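# Arrange all flowers upright in the vase

## Task

Place every flower in the vase with its stem end pointing down, keep the vase upright, avoid visibly bending any stem, then open the grippers and pull the arms away.

## Robot and tools

Robot: two arms, left_arm and right_arm, each with a two-finger parallel gripper and a wrist camera. In the scene frame the origin sits at table-top height halfway between the arms, +z points up, +x points out across the table, and left_arm is on the +y side (image left and right may not match). Base positions: left_arm (+0.052, +0.311, +0.014) m, unrotated; right_arm (-0.008, -0.241, +0.046) m, yawed very slightly (quat_wxyz +1.000, 0, 0, -0.026). A camera stand stands behind the arms.

Frames: each arm reports end_effector_position (metres) and end_effector_quat_wxyz in its own base frame. That point lies between the finger pads, roughly 1 cm short of the tips. The gripper's +z runs along the fingers; the fingers open and close along its y axis. Offsets you send are measured along the current Hand target's own axes, not the world axes. Reported poses can be off by a few centimetres, especially at long reach.

execute_actions(actions, cameras): actions is a list of actions; each action is a table of at most 15 rows, one row per 1/30 s control step; a shorter table repeats its final row until step 15, so one action lasts 0.5 s. Every row is a single flat list of 14 numbers, each between -1 and 1, covering both arms: left dx, dy, dz, rx, ry, rz, opening, then right dx, dy, dz, rx, ry, rz, opening. dx..rz are an offset from that arm's Hand target as it stood when the action began (every row counts from that same start, not from the row before); 1.0 equals 0.6 m for dx, dy, dz and 180 degrees for the rotation, and rx, ry, rz form one rotation vector. Sending the same offset again moves further. Six zeros means no new pose request for that arm. opening is absolute, not an offset: +1 fully open (0.094 m), -1 shut; always send the opening you want, since 0 is itself a command (half open). cameras lists camera names, ["all"] or []; an empty actions list returns images by default and shows the full state, including the scene number.

move(target, speed, blend, opening_speed, grip_force, blocking, cameras): target is one 14-number row in the same layout and scale, or a list of up to 15 such rows; every row is an offset from the Hand targets at the start of the move, not from the previous row. Grippers travel in straight lines, all paths end together, and the whole move is capped at 10 s. speed: metres per second, 0.002 to 2.9, default 0.25 (rotation up to twice that in rad/s); one value or one per target. blend: corner rounding in metres for a list, 0 (default) stops at each target. opening_speed: rate of the opening command per second on the -1..+1 scale, at least 0.2; use it to close gently. grip_force: newtons per finger pad, 10 to 50, one value or one per arm; it persists, and lower values close slowly. blocking=false returns after about 0.5 s while the move continues. The result adds a move: line, e.g. done, off_target, moving, held or fault, plus limits (paced = pose clipped, held = checks withheld steps). Moves ignore obstacles and the other arm.

wait(seconds, 0 to 3600) lets time run with no new commands; a running move continues. stop brakes a running move. zoom_image(camera, region=[x0, y0, x1, y1]) enlarges part of the newest image from one camera, region at most 504x504 pixels, origin top-left. read_manual returns licence text only. finished_scene(scene) ends the scene with its number; call nothing else in that reply.

Cameras: cam_head_left, cam_head_right, cam_high, cam_low, cam_left_wrist, cam_right_wrist, all 672x504.

Result lines: Hand target is the last commanded pose (after clipping) that the next offsets start from; the real gripper often rests short of it, and a later execute_actions call re-requests it, so send any remaining gap as an offset. Joint positions end with the finger opening in metres; grip_measured gives the opening on the command scale (a few mm too wide when empty). grip_effort_nm is a motor effort average, negative while closing; a drift toward zero may mean the object slipped. Joint velocities may show "within noise". Tool commands shows present gripper commands. Temperature lines, MOTOR HOT (75 °C) and FAULT lines warn of overheating; at 90 °C the arm folds and stays idle, at 100 °C it collapses. Step readings list intermediate positions for execute_actions only.

Cautions: commanded orientation is clipped to within 40 degrees of the measured one per step, so turn in stages. Weight and friction make the gripper sag and tilt; check position and orientation after each motion and correct. Avoid paths near an arm's own base (elbow can whip round). The clearance check does not protect grippers or wrist cameras from each other; any press or collision between arms can fail the scene, and never close one gripper on the other's fingers. Fast moves hit harder; targets set far beyond a contact press harder, and a blocked arm keeps pushing until commanded back past its gripper. Close slowly on stems to avoid bending them; release only objects at rest. Do not tip the vase or let it or anything fall; nothing may leave the table. Holding loads or stretching out heats motors. Loose objects may get occasional small nudges.

Each tool is called as name([rows], argument=value, ...), one row to a line, values as JSON.

## Session

execute_actions(actions=[])

zoom_image(camera="cam_head_left", region=[200, 70, 540, 380])

Scene clock: 0.00 s.
left_arm: end_effector_position=(+0.3986, +0.0356, +0.0924) grip_measured=+1.000 grip_effort_nm=n/a end_effector_quat_wxyz=(+0.586, -0.031, +0.806, +0.078) | right_arm: end_effector_position=(+0.3984, -0.0106, +0.0896) grip_measured=+1.000 grip_effort_nm=n/a end_effector_quat_wxyz=(+0.589, +0.043, +0.805, -0.052)
Joint positions: left_arm=[0.031 1.591 0.365 0.919 -0.133 0.051 0.094] | right_arm=[0.054 1.604 0.359 0.935 0.186 0.024 0.094]
Joint velocities: within noise
Joint torques (N m): no reading
Motor temperatures (°C): left_arm=[25 26 28 26 26 25 26] | right_arm=[27 32 31 30 24 25 25]
Heat: left arm: 28 °C; right arm: 32 °C.
Hand target: left_arm +0.3995, +0.0356, +0.0934; +0.587, -0.031, +0.806, +0.078 | right_arm +0.4028, -0.0106, +0.1012; +0.604, +0.045, +0.794, -0.051
Tool commands: left_gripper/opening=+1.0 right_gripper/opening=+1.0

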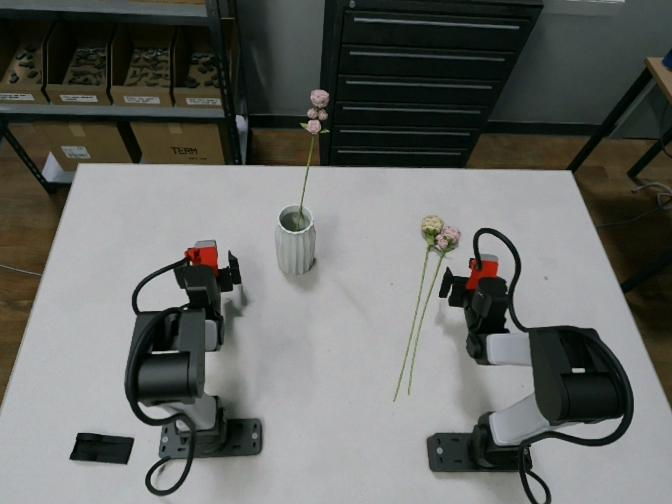

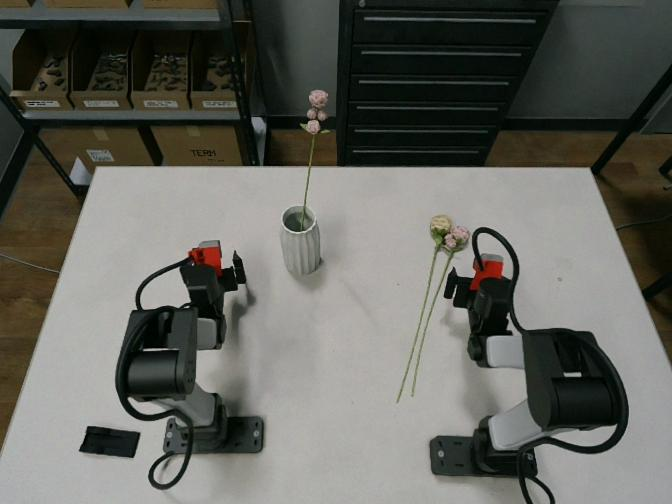

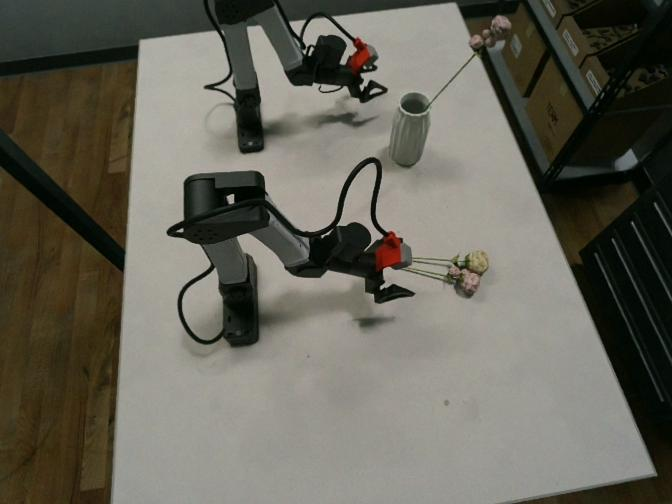

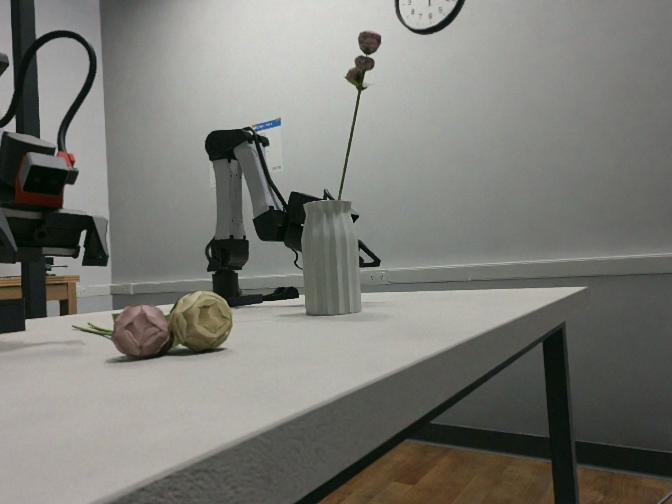

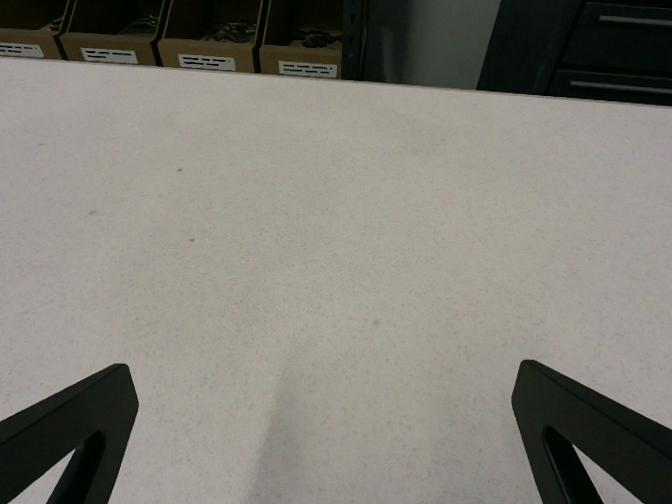

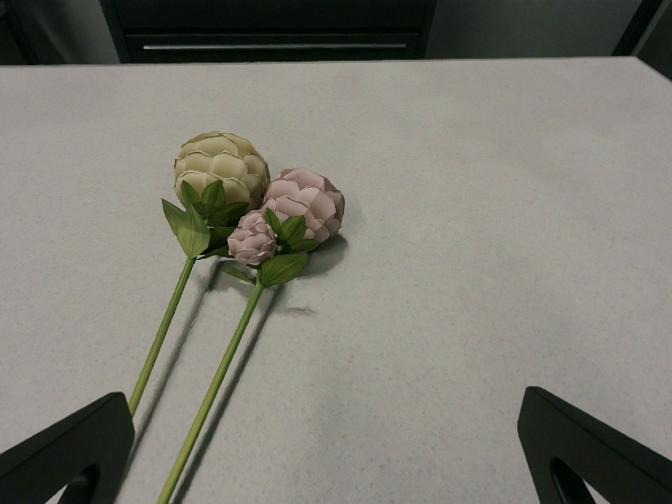

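Scaled by 1.482 from the camera's image (finer frame: 960x720).

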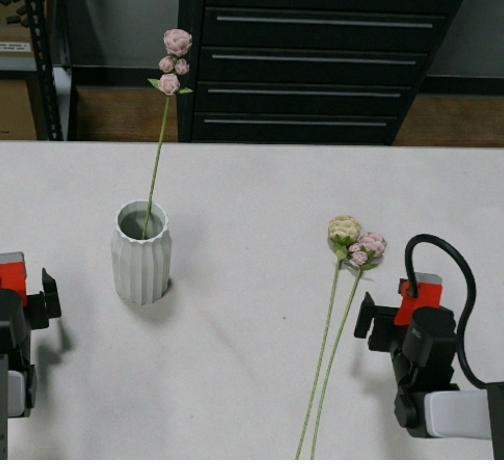

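move(target=[0,0,0,0,0,0,1,0.0888,0.1803,-0.1292,0.0164,0.3592,0.0314,0.4], speed=0.35, cameras=["cam_head_left","cam_right_wrist"])

Scene clock: 10.50 s.
left_arm: end_effector_position=(+0.3986, +0.0356, +0.0924) grip_measured=+1.000 grip_effort_nm=-0.04 end_effector_quat_wxyz=(+0.586, -0.031, +0.806, +0.078) | right_arm: end_effector_position=(+0.3275, +0.1037, +0.0656) grip_measured=+0.402 grip_effort_nm=-0.08 end_effector_quat_wxyz=(+0.094, +0.114, +0.989, -0.012)
Joint positions: left_arm=[0.031 1.591 0.365 0.919 -0.133 0.051 0.094] | right_arm=[0.361 1.725 1.224 -0.913 0.107 0.581 0.066]
Joint torques (N m): left_arm=[0.06 -5.41 5.49 2.65 -0.03 0.05] | right_arm=[0.12 -6.63 8.28 0.17 0.01 0.05]
Heat: left arm: 30 °C; right arm: 34 °C.
Hand target: left_arm +0.3995, +0.0356, +0.0934; +0.587, -0.031, +0.806, +0.078 | right_arm +0.3291, +0.1077, +0.0676; +0.087, +0.117, +0.989, -0.010
Off the commanded pose: left_arm 0.001 m, 0 deg | right_arm 0.005 m, 1 deg.
move: done

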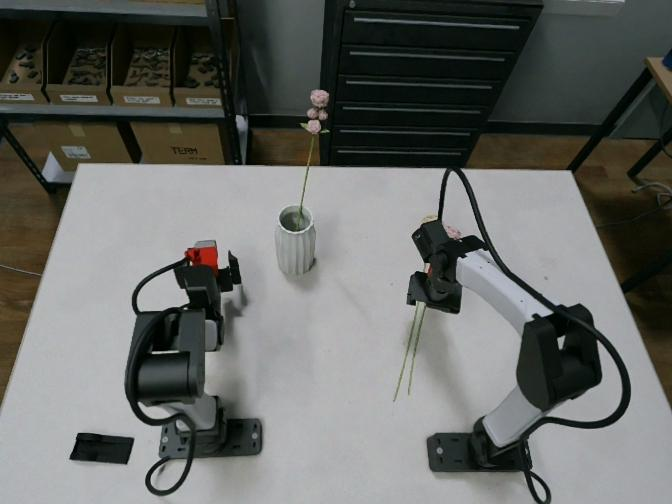

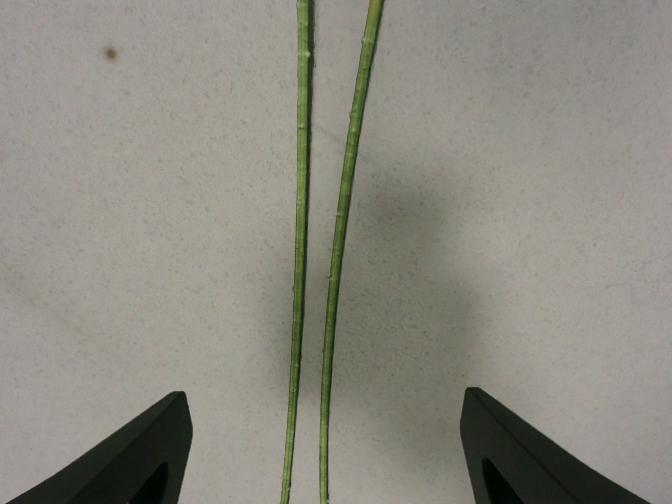

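move([
  [0,0,0,0,0,0,1,0.0255,0.015,0.1436,0,0,0,0.4],
  [0,0,0,0,0,0,1,0.0255,0.015,0.1436,0,0,0,-1],
], speed=0.12, grip_force=35, opening_speed=1.0, cameras=["cam_right_wrist"])

Scene clock: 17.03 s.
left_arm: end_effector_position=(+0.3986, +0.0356, +0.0924) grip_measured=+1.000 grip_effort_nm=-0.04 end_effector_quat_wxyz=(+0.586, -0.031, +0.806, +0.078) | right_arm: end_effector_position=(+0.3348, +0.1139, -0.0121) grip_measured=-0.991 grip_effort_nm=-0.45 end_effector_quat_wxyz=(+0.095, +0.115, +0.989, -0.009)
Joint positions: left_arm=[0.031 1.591 0.365 0.919 -0.133 0.051 0.094] | right_arm=[0.38 1.878 1.08 -0.614 0.106 0.604 0]
Joint torques (N m): left_arm=[0.01 -5.39 5.48 2.63 -0.02 0.05] | right_arm=[0.47 -7.34 4.56 0.47 0.07 0.05]
Motor temperatures (°C): left_arm=[25 27 30 32 26 25 26] | right_arm=[27 34 32 31 24 25 25]
Heat: left arm: 32 °C; right arm: 34 °C.
Hand target: left_arm +0.3995, +0.0356, +0.0934; +0.587, -0.031, +0.806, +0.078 | right_arm +0.3311, +0.1166, -0.0198; +0.087, +0.117, +0.989, -0.009
Off the commanded pose: left_arm 0.001 m, 0 deg | right_arm 0.009 m, 1 deg.
grip_force (N): 35, 35
move: done

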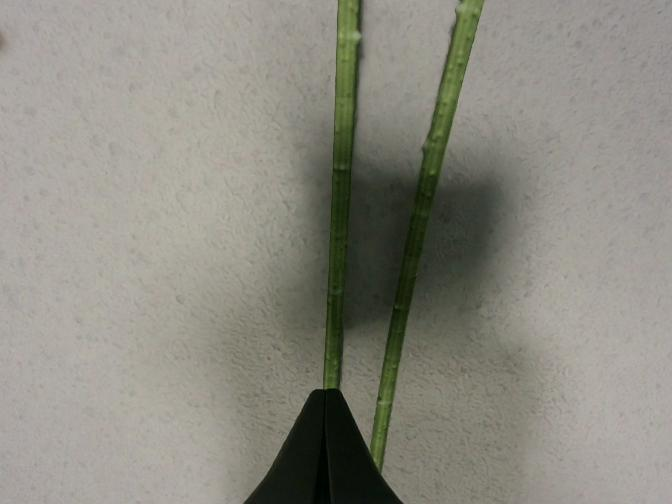

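move([
  [0,0,0,0,0,0,1,-0.003,-0.0115,-0.0165,0,0,0,0.0],
  [0,0,0,0,0,0,1,0.004,-0.0115,0.0225,0,0,0,0.0],
  [0,0,0,0,0,0,1,0.004,-0.0115,0.0225,0,0,0,-1],
], speed=0.1, opening_speed=1.0, cameras=["cam_right_wrist"])

Scene clock: 23.10 s.
left_arm: end_effector_position=(+0.3986, +0.0356, +0.0924) grip_measured=+1.000 grip_effort_nm=-0.04 end_effector_quat_wxyz=(+0.586, -0.031, +0.806, +0.078) | right_arm: end_effector_position=(+0.3318, +0.1128, -0.0258) grip_measured=-0.991 grip_effort_nm=-0.45 end_effector_quat_wxyz=(+0.096, +0.115, +0.989, -0.008)
Joint positions: left_arm=[0.031 1.591 0.365 0.919 -0.133 0.051 0.094] | right_arm=[0.38 1.896 1.04 -0.553 0.106 0.604 0]
Joint torques (N m): left_arm=[0.01 -5.41 5.5 2.65 -0.04 0.07] | right_arm=[-1.1 -7.34 4.36 0.49 0.03 -0.14]
Heat: left arm: 33 °C; right arm: 35 °C.
Hand target: left_arm +0.3995, +0.0356, +0.0934; +0.587, -0.031, +0.806, +0.078 | right_arm +0.3295, +0.1099, -0.0336; +0.087, +0.117, +0.989, -0.010
Off the commanded pose: left_arm 0.001 m, 0 deg | right_arm 0.009 m, 1 deg.
grip_force (N): 35, 35
move: done

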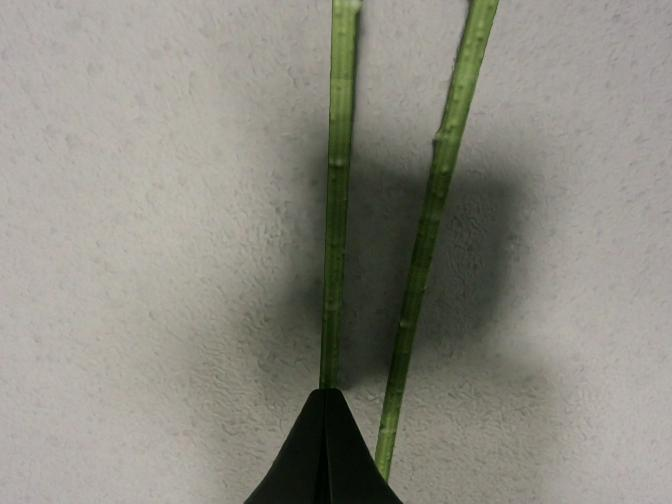

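move([
  [0,0,0,0,0,0,1,-0.003,-0.018,-0.0165,0,0,0,0.0],
  [0,0,0,0,0,0,1,0.003,-0.018,0.017,0,0,0,0.0],
], speed=0.1, opening_speed=1.5, cameras=["cam_right_wrist"])

Scene clock: 25.03 s.
left_arm: end_effector_position=(+0.3986, +0.0356, +0.0924) grip_measured=+1.000 grip_effort_nm=-0.04 end_effector_quat_wxyz=(+0.586, -0.031, +0.806, +0.078) | right_arm: end_effector_position=(+0.3272, +0.1006, -0.0331) grip_measured=-0.002 grip_effort_nm=0.11 end_effector_quat_wxyz=(+0.089, +0.117, +0.989, -0.012)
Joint positions: left_arm=[0.031 1.591 0.365 0.919 -0.133 0.051 0.094] | right_arm=[0.35 1.896 1.007 -0.534 0.102 0.578 0.047]
Joint torques (N m): left_arm=[-0.01 -5.41 5.48 2.65 -0.03 0.06] | right_arm=[-0.91 -6.71 3.37 0.75 0.03 -0.16]
Heat: left arm: 33 °C; right arm: 35 °C.
Hand target: left_arm +0.3995, +0.0356, +0.0934; +0.587, -0.031, +0.806, +0.078 | right_arm +0.3270, +0.0994, -0.0440; +0.087, +0.117, +0.989, -0.009
Off the commanded pose: left_arm 0.001 m, 0 deg | right_arm 0.011 m, 0 deg.
grip_force (N): 35, 35
move: off_target (right_arm)

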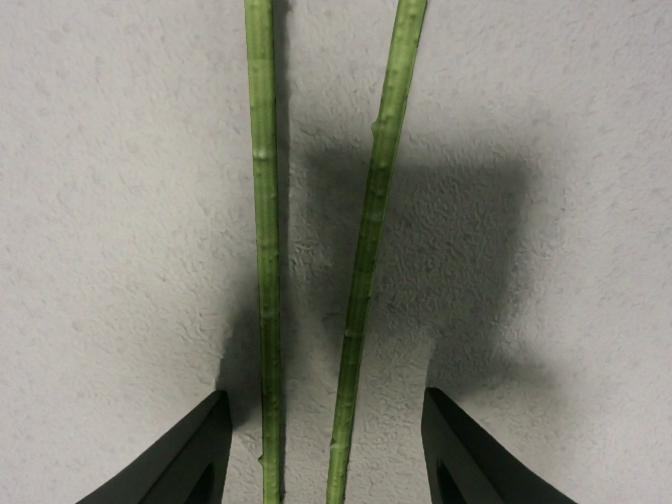

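move(target=[0,0,0,0,0,0,1,0,0,0,0,0,0,-1], opening_speed=1.0, cameras=["cam_right_wrist"])

Scene clock: 27.60 s.
left_arm: end_effector_position=(+0.3986, +0.0356, +0.0924) grip_measured=+1.000 grip_effort_nm=-0.04 end_effector_quat_wxyz=(+0.586, -0.031, +0.806, +0.078) | right_arm: end_effector_position=(+0.3333, +0.1064, -0.0327) grip_measured=-0.842 grip_effort_nm=-0.69 end_effector_quat_wxyz=(+0.099, +0.116, +0.988, +0.004)
Joint positions: left_arm=[0.031 1.591 0.365 0.919 -0.133 0.051 0.094] | right_arm=[0.35 1.896 1.004 -0.497 0.082 0.577 0.007]
Joint torques (N m): left_arm=[0.01 -5.42 5.52 2.64 -0.03 0.05] | right_arm=[-0.94 -6.74 3.64 0.47 0.26 -0.14]
Heat: left arm: 34 °C; right arm: 35 °C.
Hand target: left_arm +0.3995, +0.0356, +0.0934; +0.587, -0.031, +0.806, +0.078 | right_arm +0.3269, +0.0993, -0.0440; +0.087, +0.117, +0.989, -0.010
Off the commanded pose: left_arm 0.001 m, 0 deg | right_arm 0.015 m, 2 deg.
grip_force (N): 35, 35
move: done

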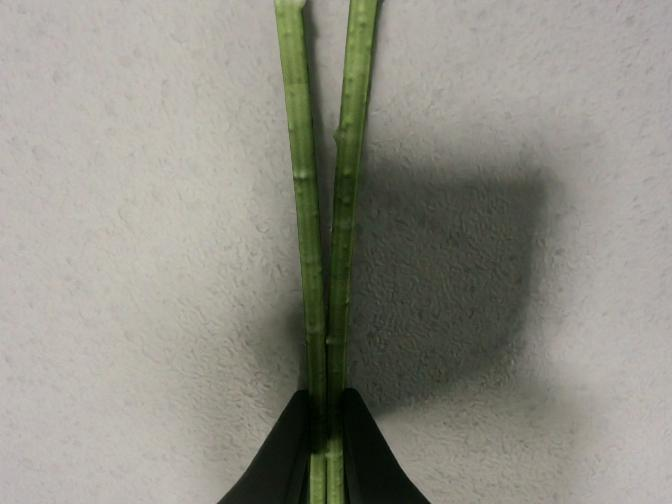

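move([
  [0,0,0,0,0,0,1,-0.064,0,-0.3607,0,0,0,-1],
  [0,0,0,0,0,0,1,-0.1467,0.4842,-0.7752,-0.275,-0.4747,-0.1821,-1],
], speed=0.3, blend=0.06, cameras=["cam_head_left","cam_head_right","cam_high","cam_low","cam_right_wrist"])

Scene clock: 36.20 s.
left_arm: end_effector_position=(+0.3986, +0.0356, +0.0924) grip_measured=+1.000 grip_effort_nm=-0.04 end_effector_quat_wxyz=(+0.586, -0.031, +0.806, +0.078) | right_arm: end_effector_position=(+0.3992, +0.3766, +0.4003) grip_measured=-0.845 grip_effort_nm=-0.75 end_effector_quat_wxyz=(+0.710, -0.221, +0.619, +0.253)
Joint positions: left_arm=[0.031 1.591 0.365 0.919 -0.133 0.051 0.094] | right_arm=[0.789 1.691 1.414 0.415 0.102 -0.014 0.007]
Joint torques (N m): left_arm=[-0.02 -5.39 5.5 2.65 -0.02 0.05] | right_arm=[-0.38 -8.06 10.48 2.15 -0.15 -0.15]
Heat: left arm: 35 °C; right arm: 36 °C.
Hand target: left_arm +0.3995, +0.0356, +0.0934; +0.587, -0.031, +0.806, +0.078 | right_arm +0.3999, +0.3800, +0.4298; +0.735, -0.212, +0.585, +0.268
Off the commanded pose: left_arm 0.001 m, 0 deg | right_arm 0.030 m, 5 deg.
grip_force (N): 35, 35
move: off_target (right_arm)

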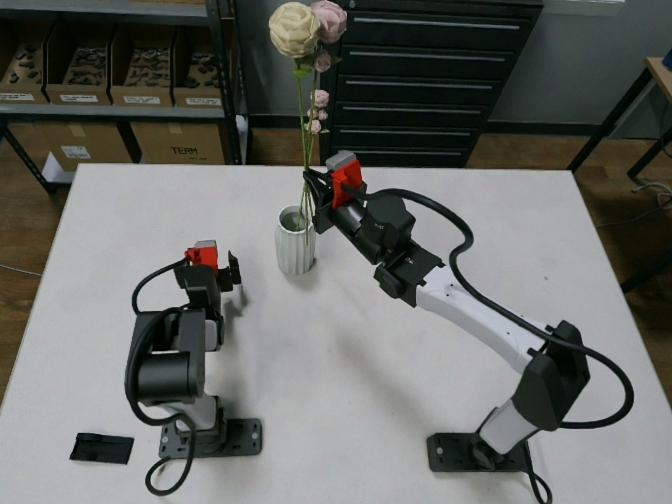

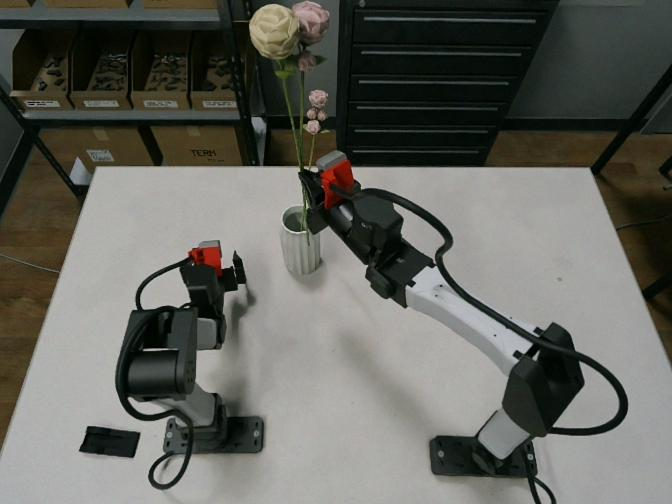

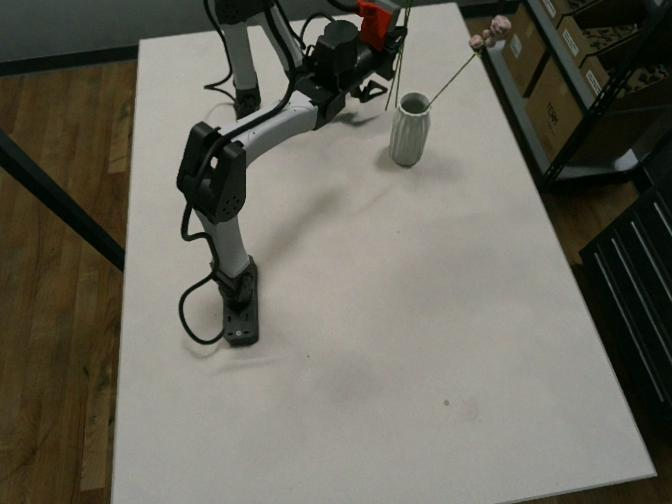

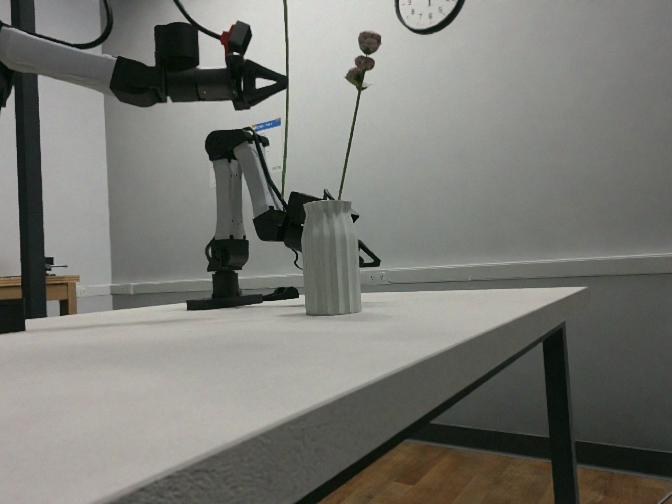

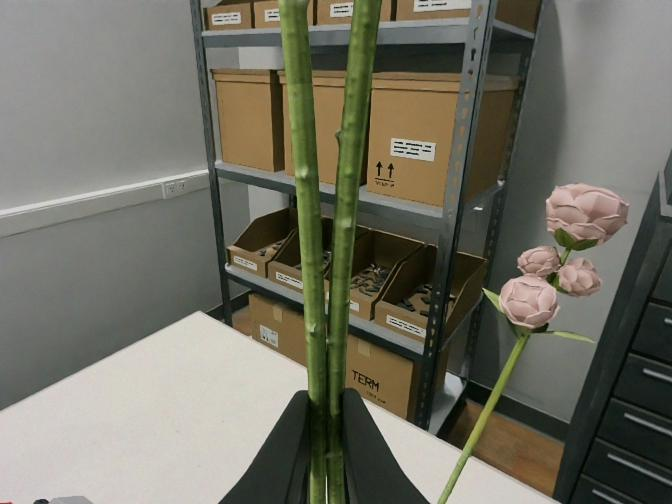

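zoom_image(camera="cam_head_left", region=[240, 130, 380, 290])

zoom_image(camera="cam_high", region=[340, 0, 500, 180])

zoom_image(camera="cam_low", region=[240, 60, 400, 240])

Scaled by 3.150 from the camera's image (finer frame: 960x720).

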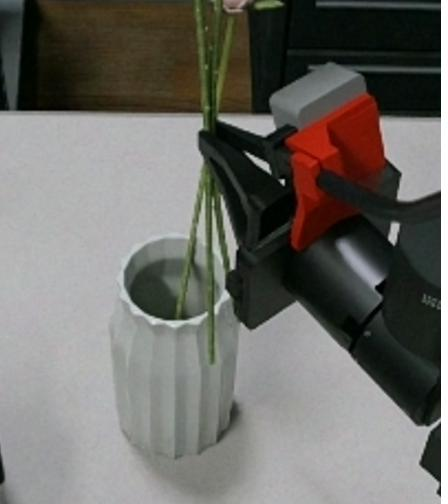

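Scaled by 2.800 from the camera's image (finer frame: 960x720).

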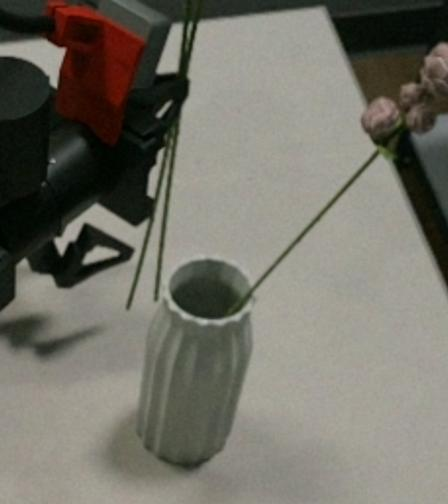

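Scaled by 2.800 from the camera's image (finer frame: 960x720).

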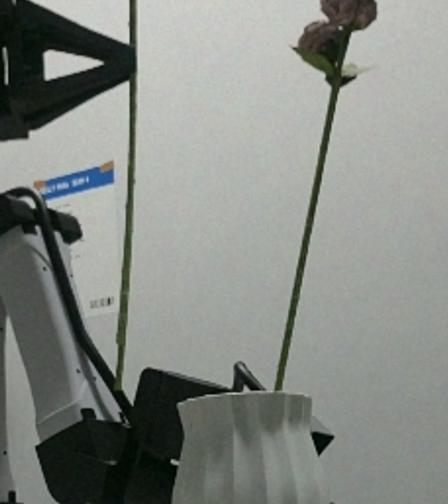

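move(target=[0,0,0,0,0,0,1,-0.018,-0.036,0.107,0,0,0,-1], speed=0.15, cameras=["cam_head_left","cam_high","cam_low"])

zoom_image(camera="cam_head_left", region=[240, 130, 380, 290])

zoom_image(camera="cam_high", region=[340, 0, 500, 180])

zoom_image(camera="cam_low", region=[240, 60, 400, 240])

Scene clock: 41.77 s.
left_arm: end_effector_position=(+0.3986, +0.0356, +0.0924) grip_measured=+1.000 grip_effort_nm=-0.04 end_effector_quat_wxyz=(+0.586, -0.031, +0.806, +0.078) | right_arm: end_effector_position=(+0.4578, +0.4014, +0.4360) grip_measured=-0.845 grip_effort_nm=-0.75 end_effector_quat_wxyz=(+0.721, -0.219, +0.605, +0.256)
Joint positions: left_arm=[0.031 1.591 0.365 0.919 -0.133 0.051 0.094] | right_arm=[0.732 1.937 1.83 0.279 0.042 -0.014 0.007]
Joint torques (N m): left_arm=[0.01 -5.38 5.52 2.65 -0.03 0.05] | right_arm=[-0.83 -10.1 10.35 1.85 -0.14 0]
Heat: left arm: 35 °C; right arm: 36 °C.
Hand target: left_arm +0.3995, +0.0356, +0.0934; +0.587, -0.031, +0.806, +0.078 | right_arm +0.4601, +0.4019, +0.4548; +0.735, -0.212, +0.585, +0.268
Off the commanded pose: left_arm 0.001 m, 0 deg | right_arm 0.019 m, 3 deg.
grip_force (N): 35, 35
move: off_target (right_arm)

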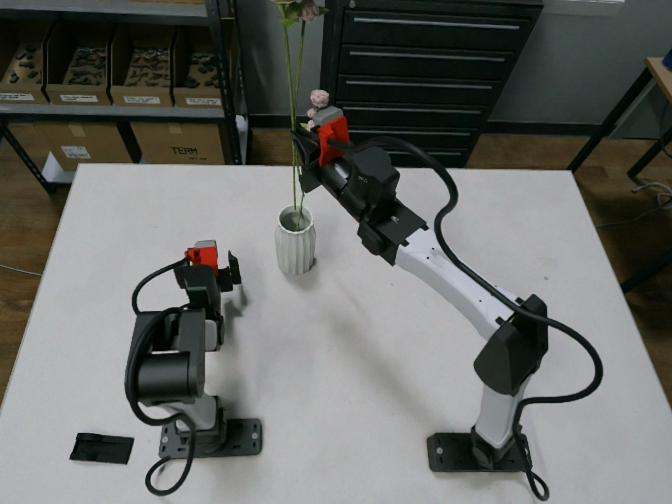

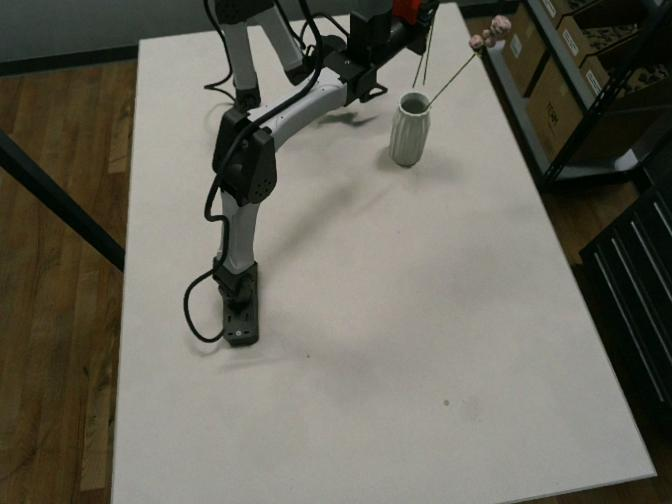

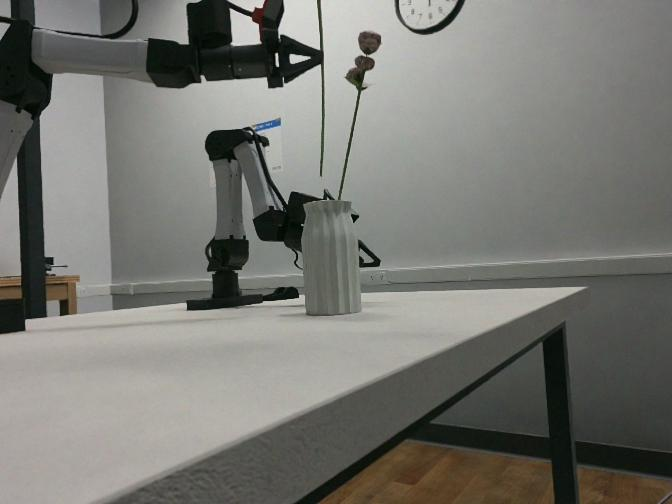

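Scaled by 3.150 from the camera's image (finer frame: 960x720).

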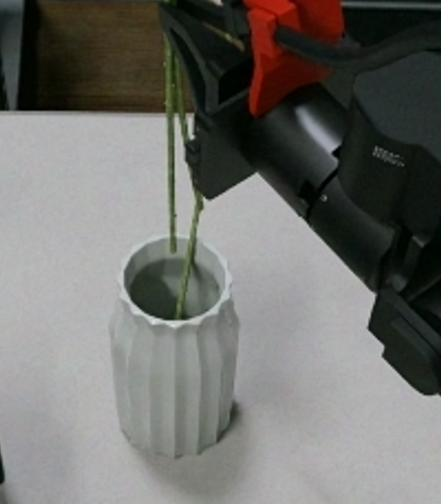

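Scaled by 2.800 from the camera's image (finer frame: 960x720).

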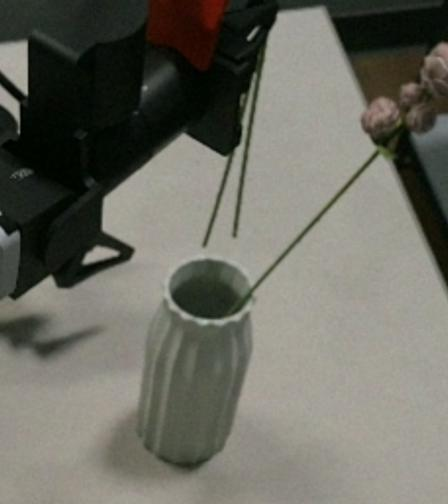

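Scaled by 2.800 from the camera's image (finer frame: 960x720).

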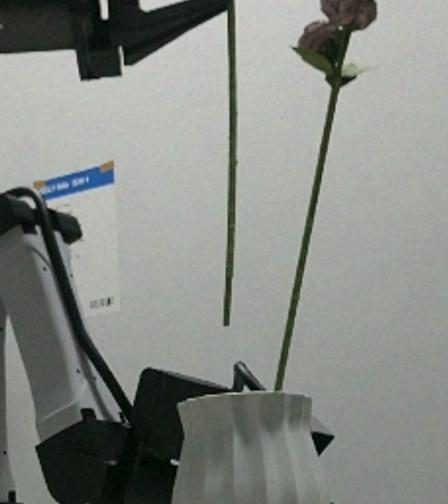

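move(target=[0,0,0,0,0,0,1,0.131,0.006,-0.025,0,0,0,-1], speed=0.12, cameras=["cam_head_left","cam_high","cam_low"])

zoom_image(camera="cam_head_left", region=[240, 130, 380, 290])

zoom_image(camera="cam_high", region=[340, 0, 500, 180])

zoom_image(camera="cam_low", region=[240, 60, 400, 240])

Scene clock: 47.07 s.
left_arm: end_effector_position=(+0.3986, +0.0356, +0.0924) grip_measured=+1.000 grip_effort_nm=-0.04 end_effector_quat_wxyz=(+0.586, -0.031, +0.806, +0.078) | right_arm: end_effector_position=(+0.4602, +0.4035, +0.3707) grip_measured=-0.845 grip_effort_nm=-0.75 end_effector_quat_wxyz=(+0.724, -0.218, +0.602, +0.257)
Joint positions: left_arm=[0.031 1.591 0.365 0.919 -0.133 0.051 0.094] | right_arm=[0.732 1.952 1.582 0.551 0.042 -0.014 0.007]
Joint torques (N m): left_arm=[0.01 -5.39 5.55 2.65 -0.03 0.06] | right_arm=[-0.06 -10.13 6.64 2.16 -0.06 -0.01]
Motor temperatures (°C): left_arm=[25 28 31 36 26 25 26] | right_arm=[27 37 37 35 24 25 25]
Heat: left arm: 36 °C; right arm: 37 °C.
Hand target: left_arm +0.3995, +0.0356, +0.0934; +0.587, -0.031, +0.806, +0.078 | right_arm +0.4601, +0.4067, +0.3747; +0.735, -0.212, +0.585, +0.268
Off the commanded pose: left_arm 0.001 m, 0 deg | right_arm 0.005 m, 3 deg.
grip_force (N): 35, 35
move: off_target (right_arm)

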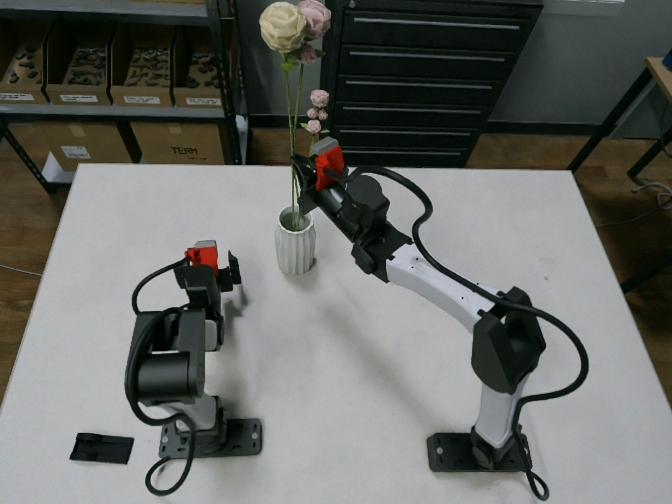

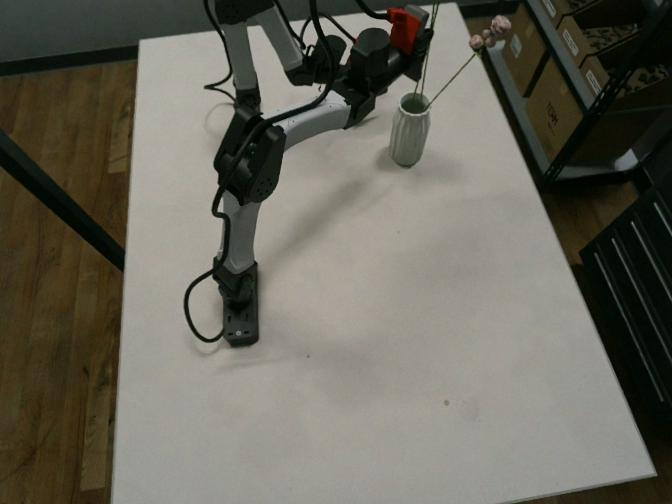

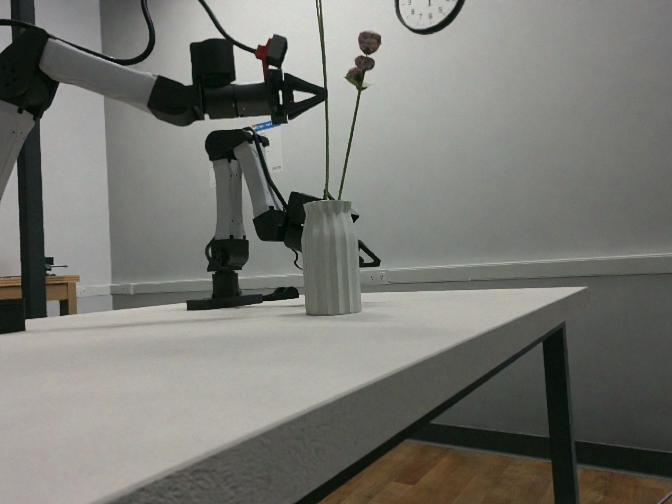

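Scaled by 3.150 from the camera's image (finer frame: 960x720).

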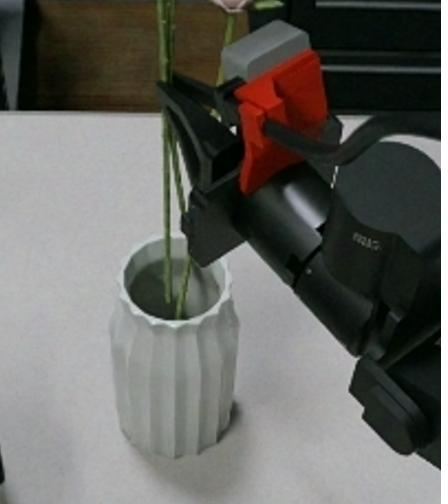

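Scaled by 2.800 from the camera's image (finer frame: 960x720).

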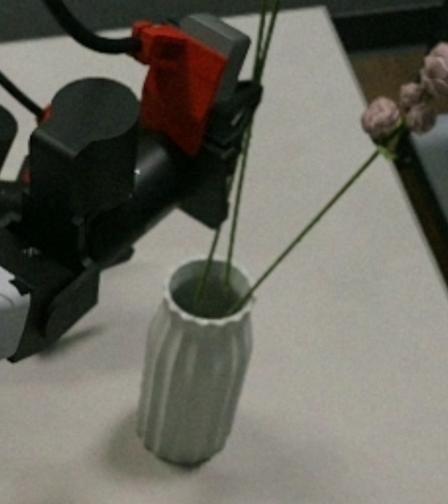

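Scaled by 2.800 from the camera's image (finer frame: 960x720).

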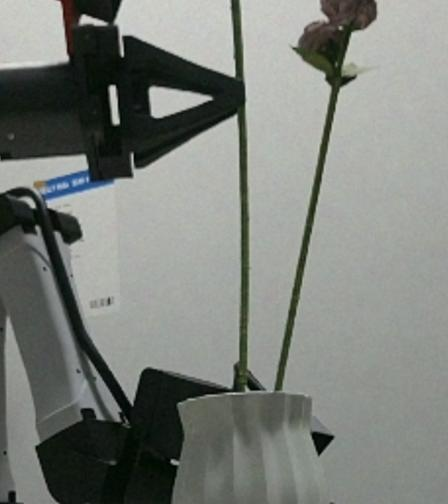

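move(target=[0,0,0,0,0,0,1,0.2353,0,-0.0545,0,0,0,-1], speed=0.15, cameras=["cam_head_left","cam_high","cam_low"])

zoom_image(camera="cam_low", region=[240, 60, 400, 240])

zoom_image(camera="cam_high", region=[340, 0, 500, 180])

Scene clock: 50.53 s.
left_arm: end_effector_position=(+0.3986, +0.0356, +0.0924) grip_measured=+1.000 grip_effort_nm=-0.04 end_effector_quat_wxyz=(+0.586, -0.031, +0.806, +0.078) | right_arm: end_effector_position=(+0.4616, +0.4048, +0.2239) grip_measured=-0.845 grip_effort_nm=-0.75 end_effector_quat_wxyz=(+0.722, -0.219, +0.604, +0.256)
Joint positions: left_arm=[0.031 1.591 0.365 0.919 -0.133 0.051 0.094] | right_arm=[0.732 2.166 1.282 1.058 0.042 -0.014 0.007]
Joint torques (N m): left_arm=[0.02 -5.42 5.45 2.65 -0.03 0.05] | right_arm=[0.02 -10.58 6.31 2.17 -0.05 -0.02]
Heat: left arm: 36 °C; right arm: 38 °C.
Hand target: left_arm +0.3995, +0.0356, +0.0934; +0.587, -0.031, +0.806, +0.078 | right_arm +0.4599, +0.4067, +0.2298; +0.735, -0.212, +0.585, +0.268
Off the commanded pose: left_arm 0.001 m, 0 deg | right_arm 0.006 m, 3 deg.
grip_force (N): 35, 35
move: off_target (right_arm)

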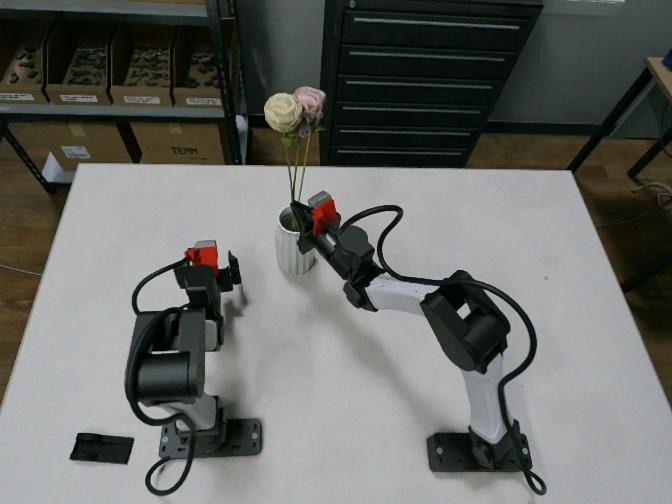

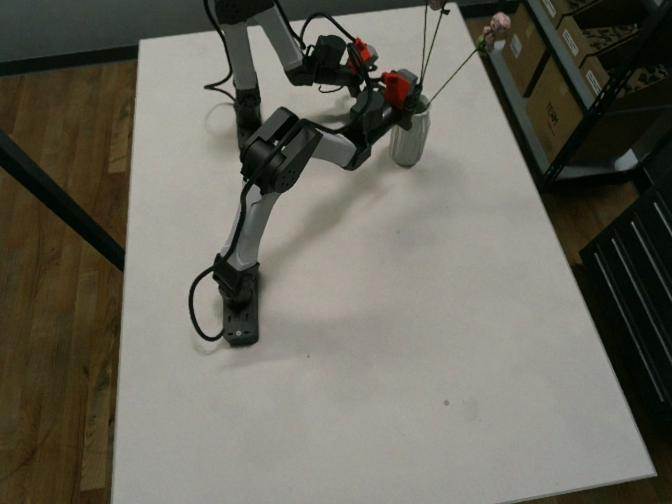

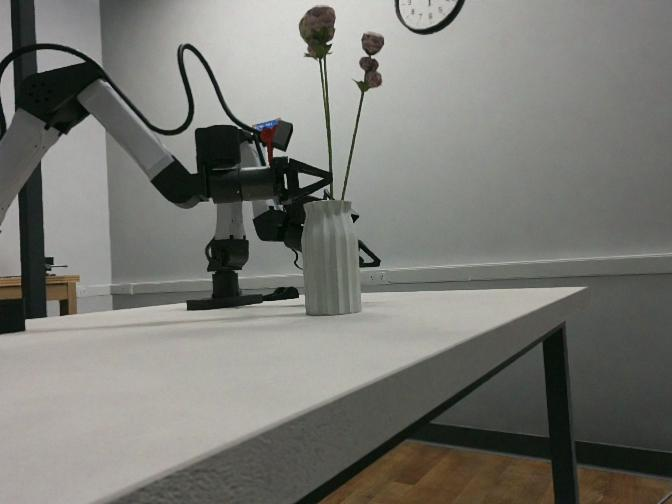

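Scaled by 2.800 from the camera's image (finer frame: 960x720).

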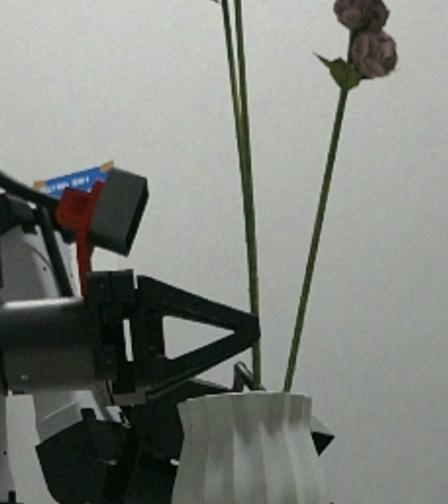

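Scaled by 2.800 from the camera's image (finer frame: 960x720).

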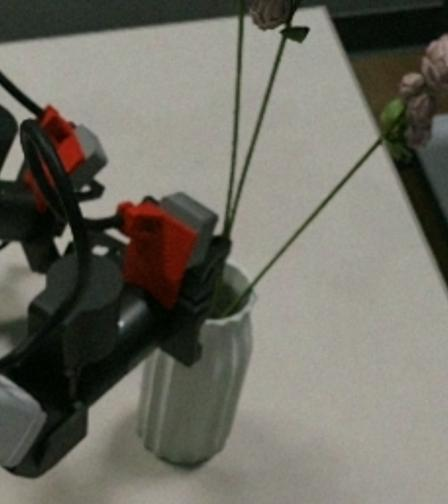

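move(target=[0,0,0,0,0,0,1,0,0,0,0,0,0,-0.4], opening_speed=0.5, cameras=["cam_head_left","cam_low","cam_right_wrist"])

Scene clock: 52.83 s.
left_arm: end_effector_position=(+0.3986, +0.0356, +0.0924) grip_measured=+1.000 grip_effort_nm=-0.04 end_effector_quat_wxyz=(+0.586, -0.031, +0.806, +0.078) | right_arm: end_effector_position=(+0.4610, +0.4043, +0.2278) grip_measured=-0.403 grip_effort_nm=0.10 end_effector_quat_wxyz=(+0.727, -0.217, +0.599, +0.258)
Joint positions: left_arm=[0.031 1.591 0.365 0.919 -0.133 0.051 0.094] | right_arm=[0.732 2.166 1.282 1.074 0.042 -0.014 0.028]
Joint torques (N m): left_arm=[0.02 -5.38 5.48 2.65 -0.03 0.05] | right_arm=[-0.06 -10.5 6.38 2.04 -0.05 -0.02]
Heat: left arm: 36 °C; right arm: 38 °C.
Hand target: left_arm +0.3995, +0.0356, +0.0934; +0.587, -0.031, +0.806, +0.078 | right_arm +0.4599, +0.4067, +0.2299; +0.735, -0.212, +0.585, +0.268
Off the commanded pose: left_arm 0.001 m, 0 deg | right_arm 0.003 m, 2 deg.
grip_force (N): 35, 35
move: done

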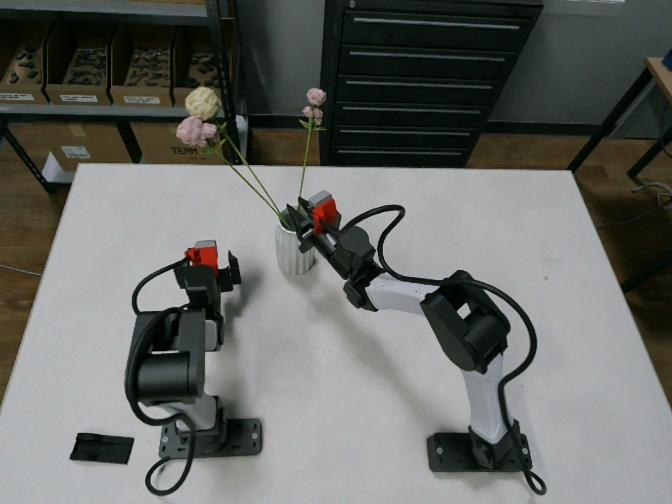

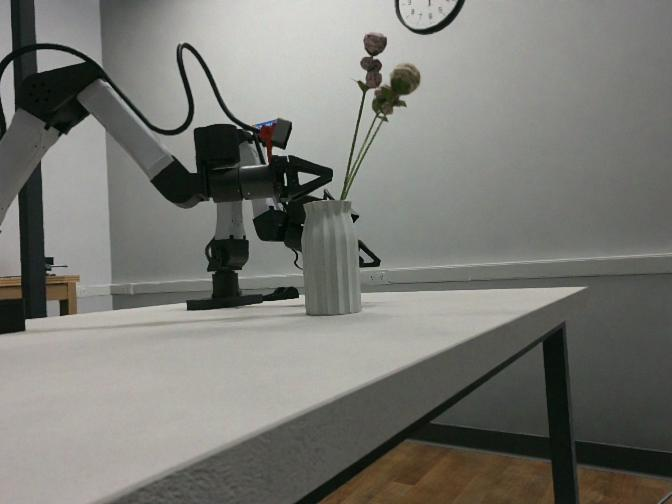

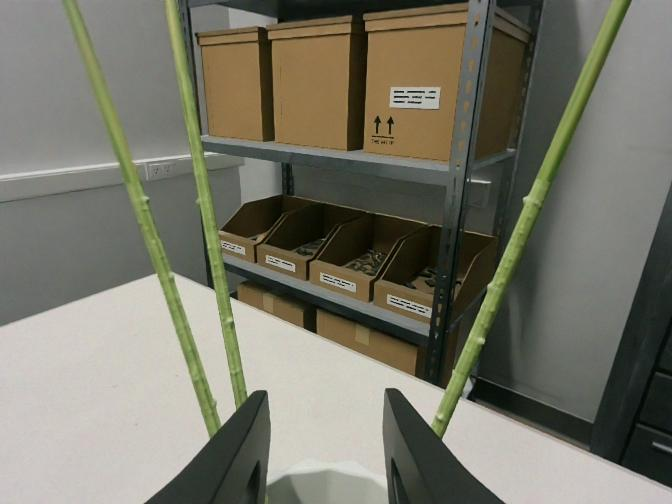

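move(target=[0,0,0,0,0,0,1,-0.0735,0,-0.317,0,0,0,-0.4], speed=0.25, cameras=["cam_head_left","cam_low"])

Scene clock: 55.63 s.
left_arm: end_effector_position=(+0.3986, +0.0356, +0.0924) grip_measured=+1.000 grip_effort_nm=-0.04 end_effector_quat_wxyz=(+0.586, -0.031, +0.806, +0.078) | right_arm: end_effector_position=(+0.3175, +0.2860, +0.1917) grip_measured=-0.401 grip_effort_nm=0.08 end_effector_quat_wxyz=(+0.694, -0.235, +0.632, +0.251)
Joint positions: left_arm=[0.031 1.591 0.365 0.919 -0.133 0.051 0.094] | right_arm=[0.754 1.636 0.429 1.297 0.051 -0.015 0.028]
Joint torques (N m): left_arm=[0.02 -5.39 5.49 2.64 -0.03 0.07] | right_arm=[0.46 -9.8 4.29 2.6 0.16 -0.07]
Heat: left arm: 36 °C; right arm: 39 °C.
Hand target: left_arm +0.3995, +0.0356, +0.0934; +0.587, -0.031, +0.806, +0.078 | right_arm +0.3102, +0.2814, +0.2301; +0.735, -0.213, +0.585, +0.268
Off the commanded pose: left_arm 0.001 m, 0 deg | right_arm 0.039 m, 8 deg.
grip_force (N): 35, 35
move: off_target (right_arm)

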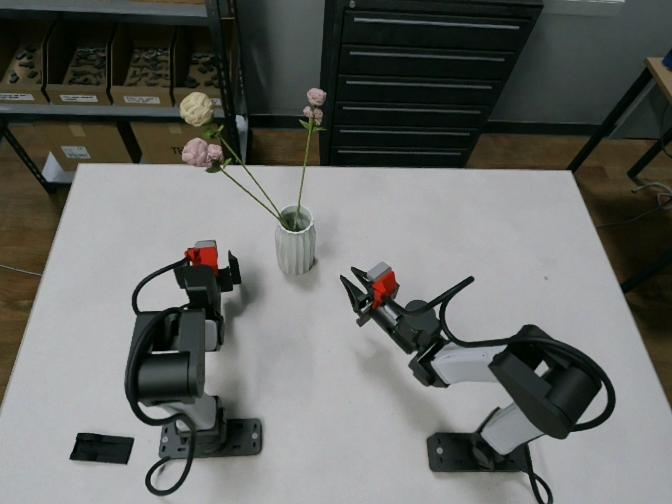

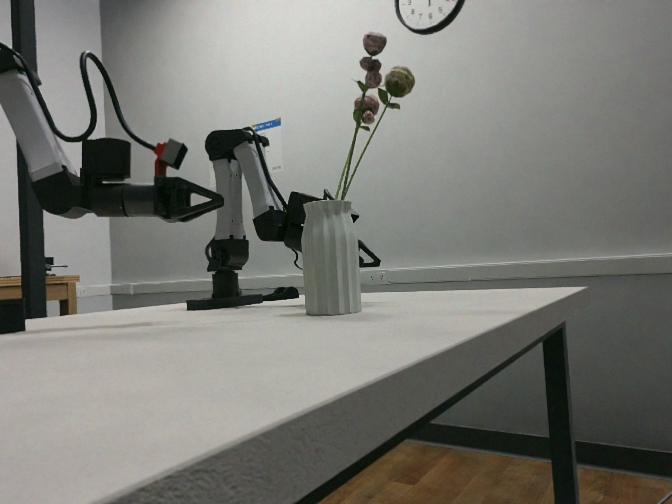

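finished_scene(scene=2)

The scene is finished: the task was done.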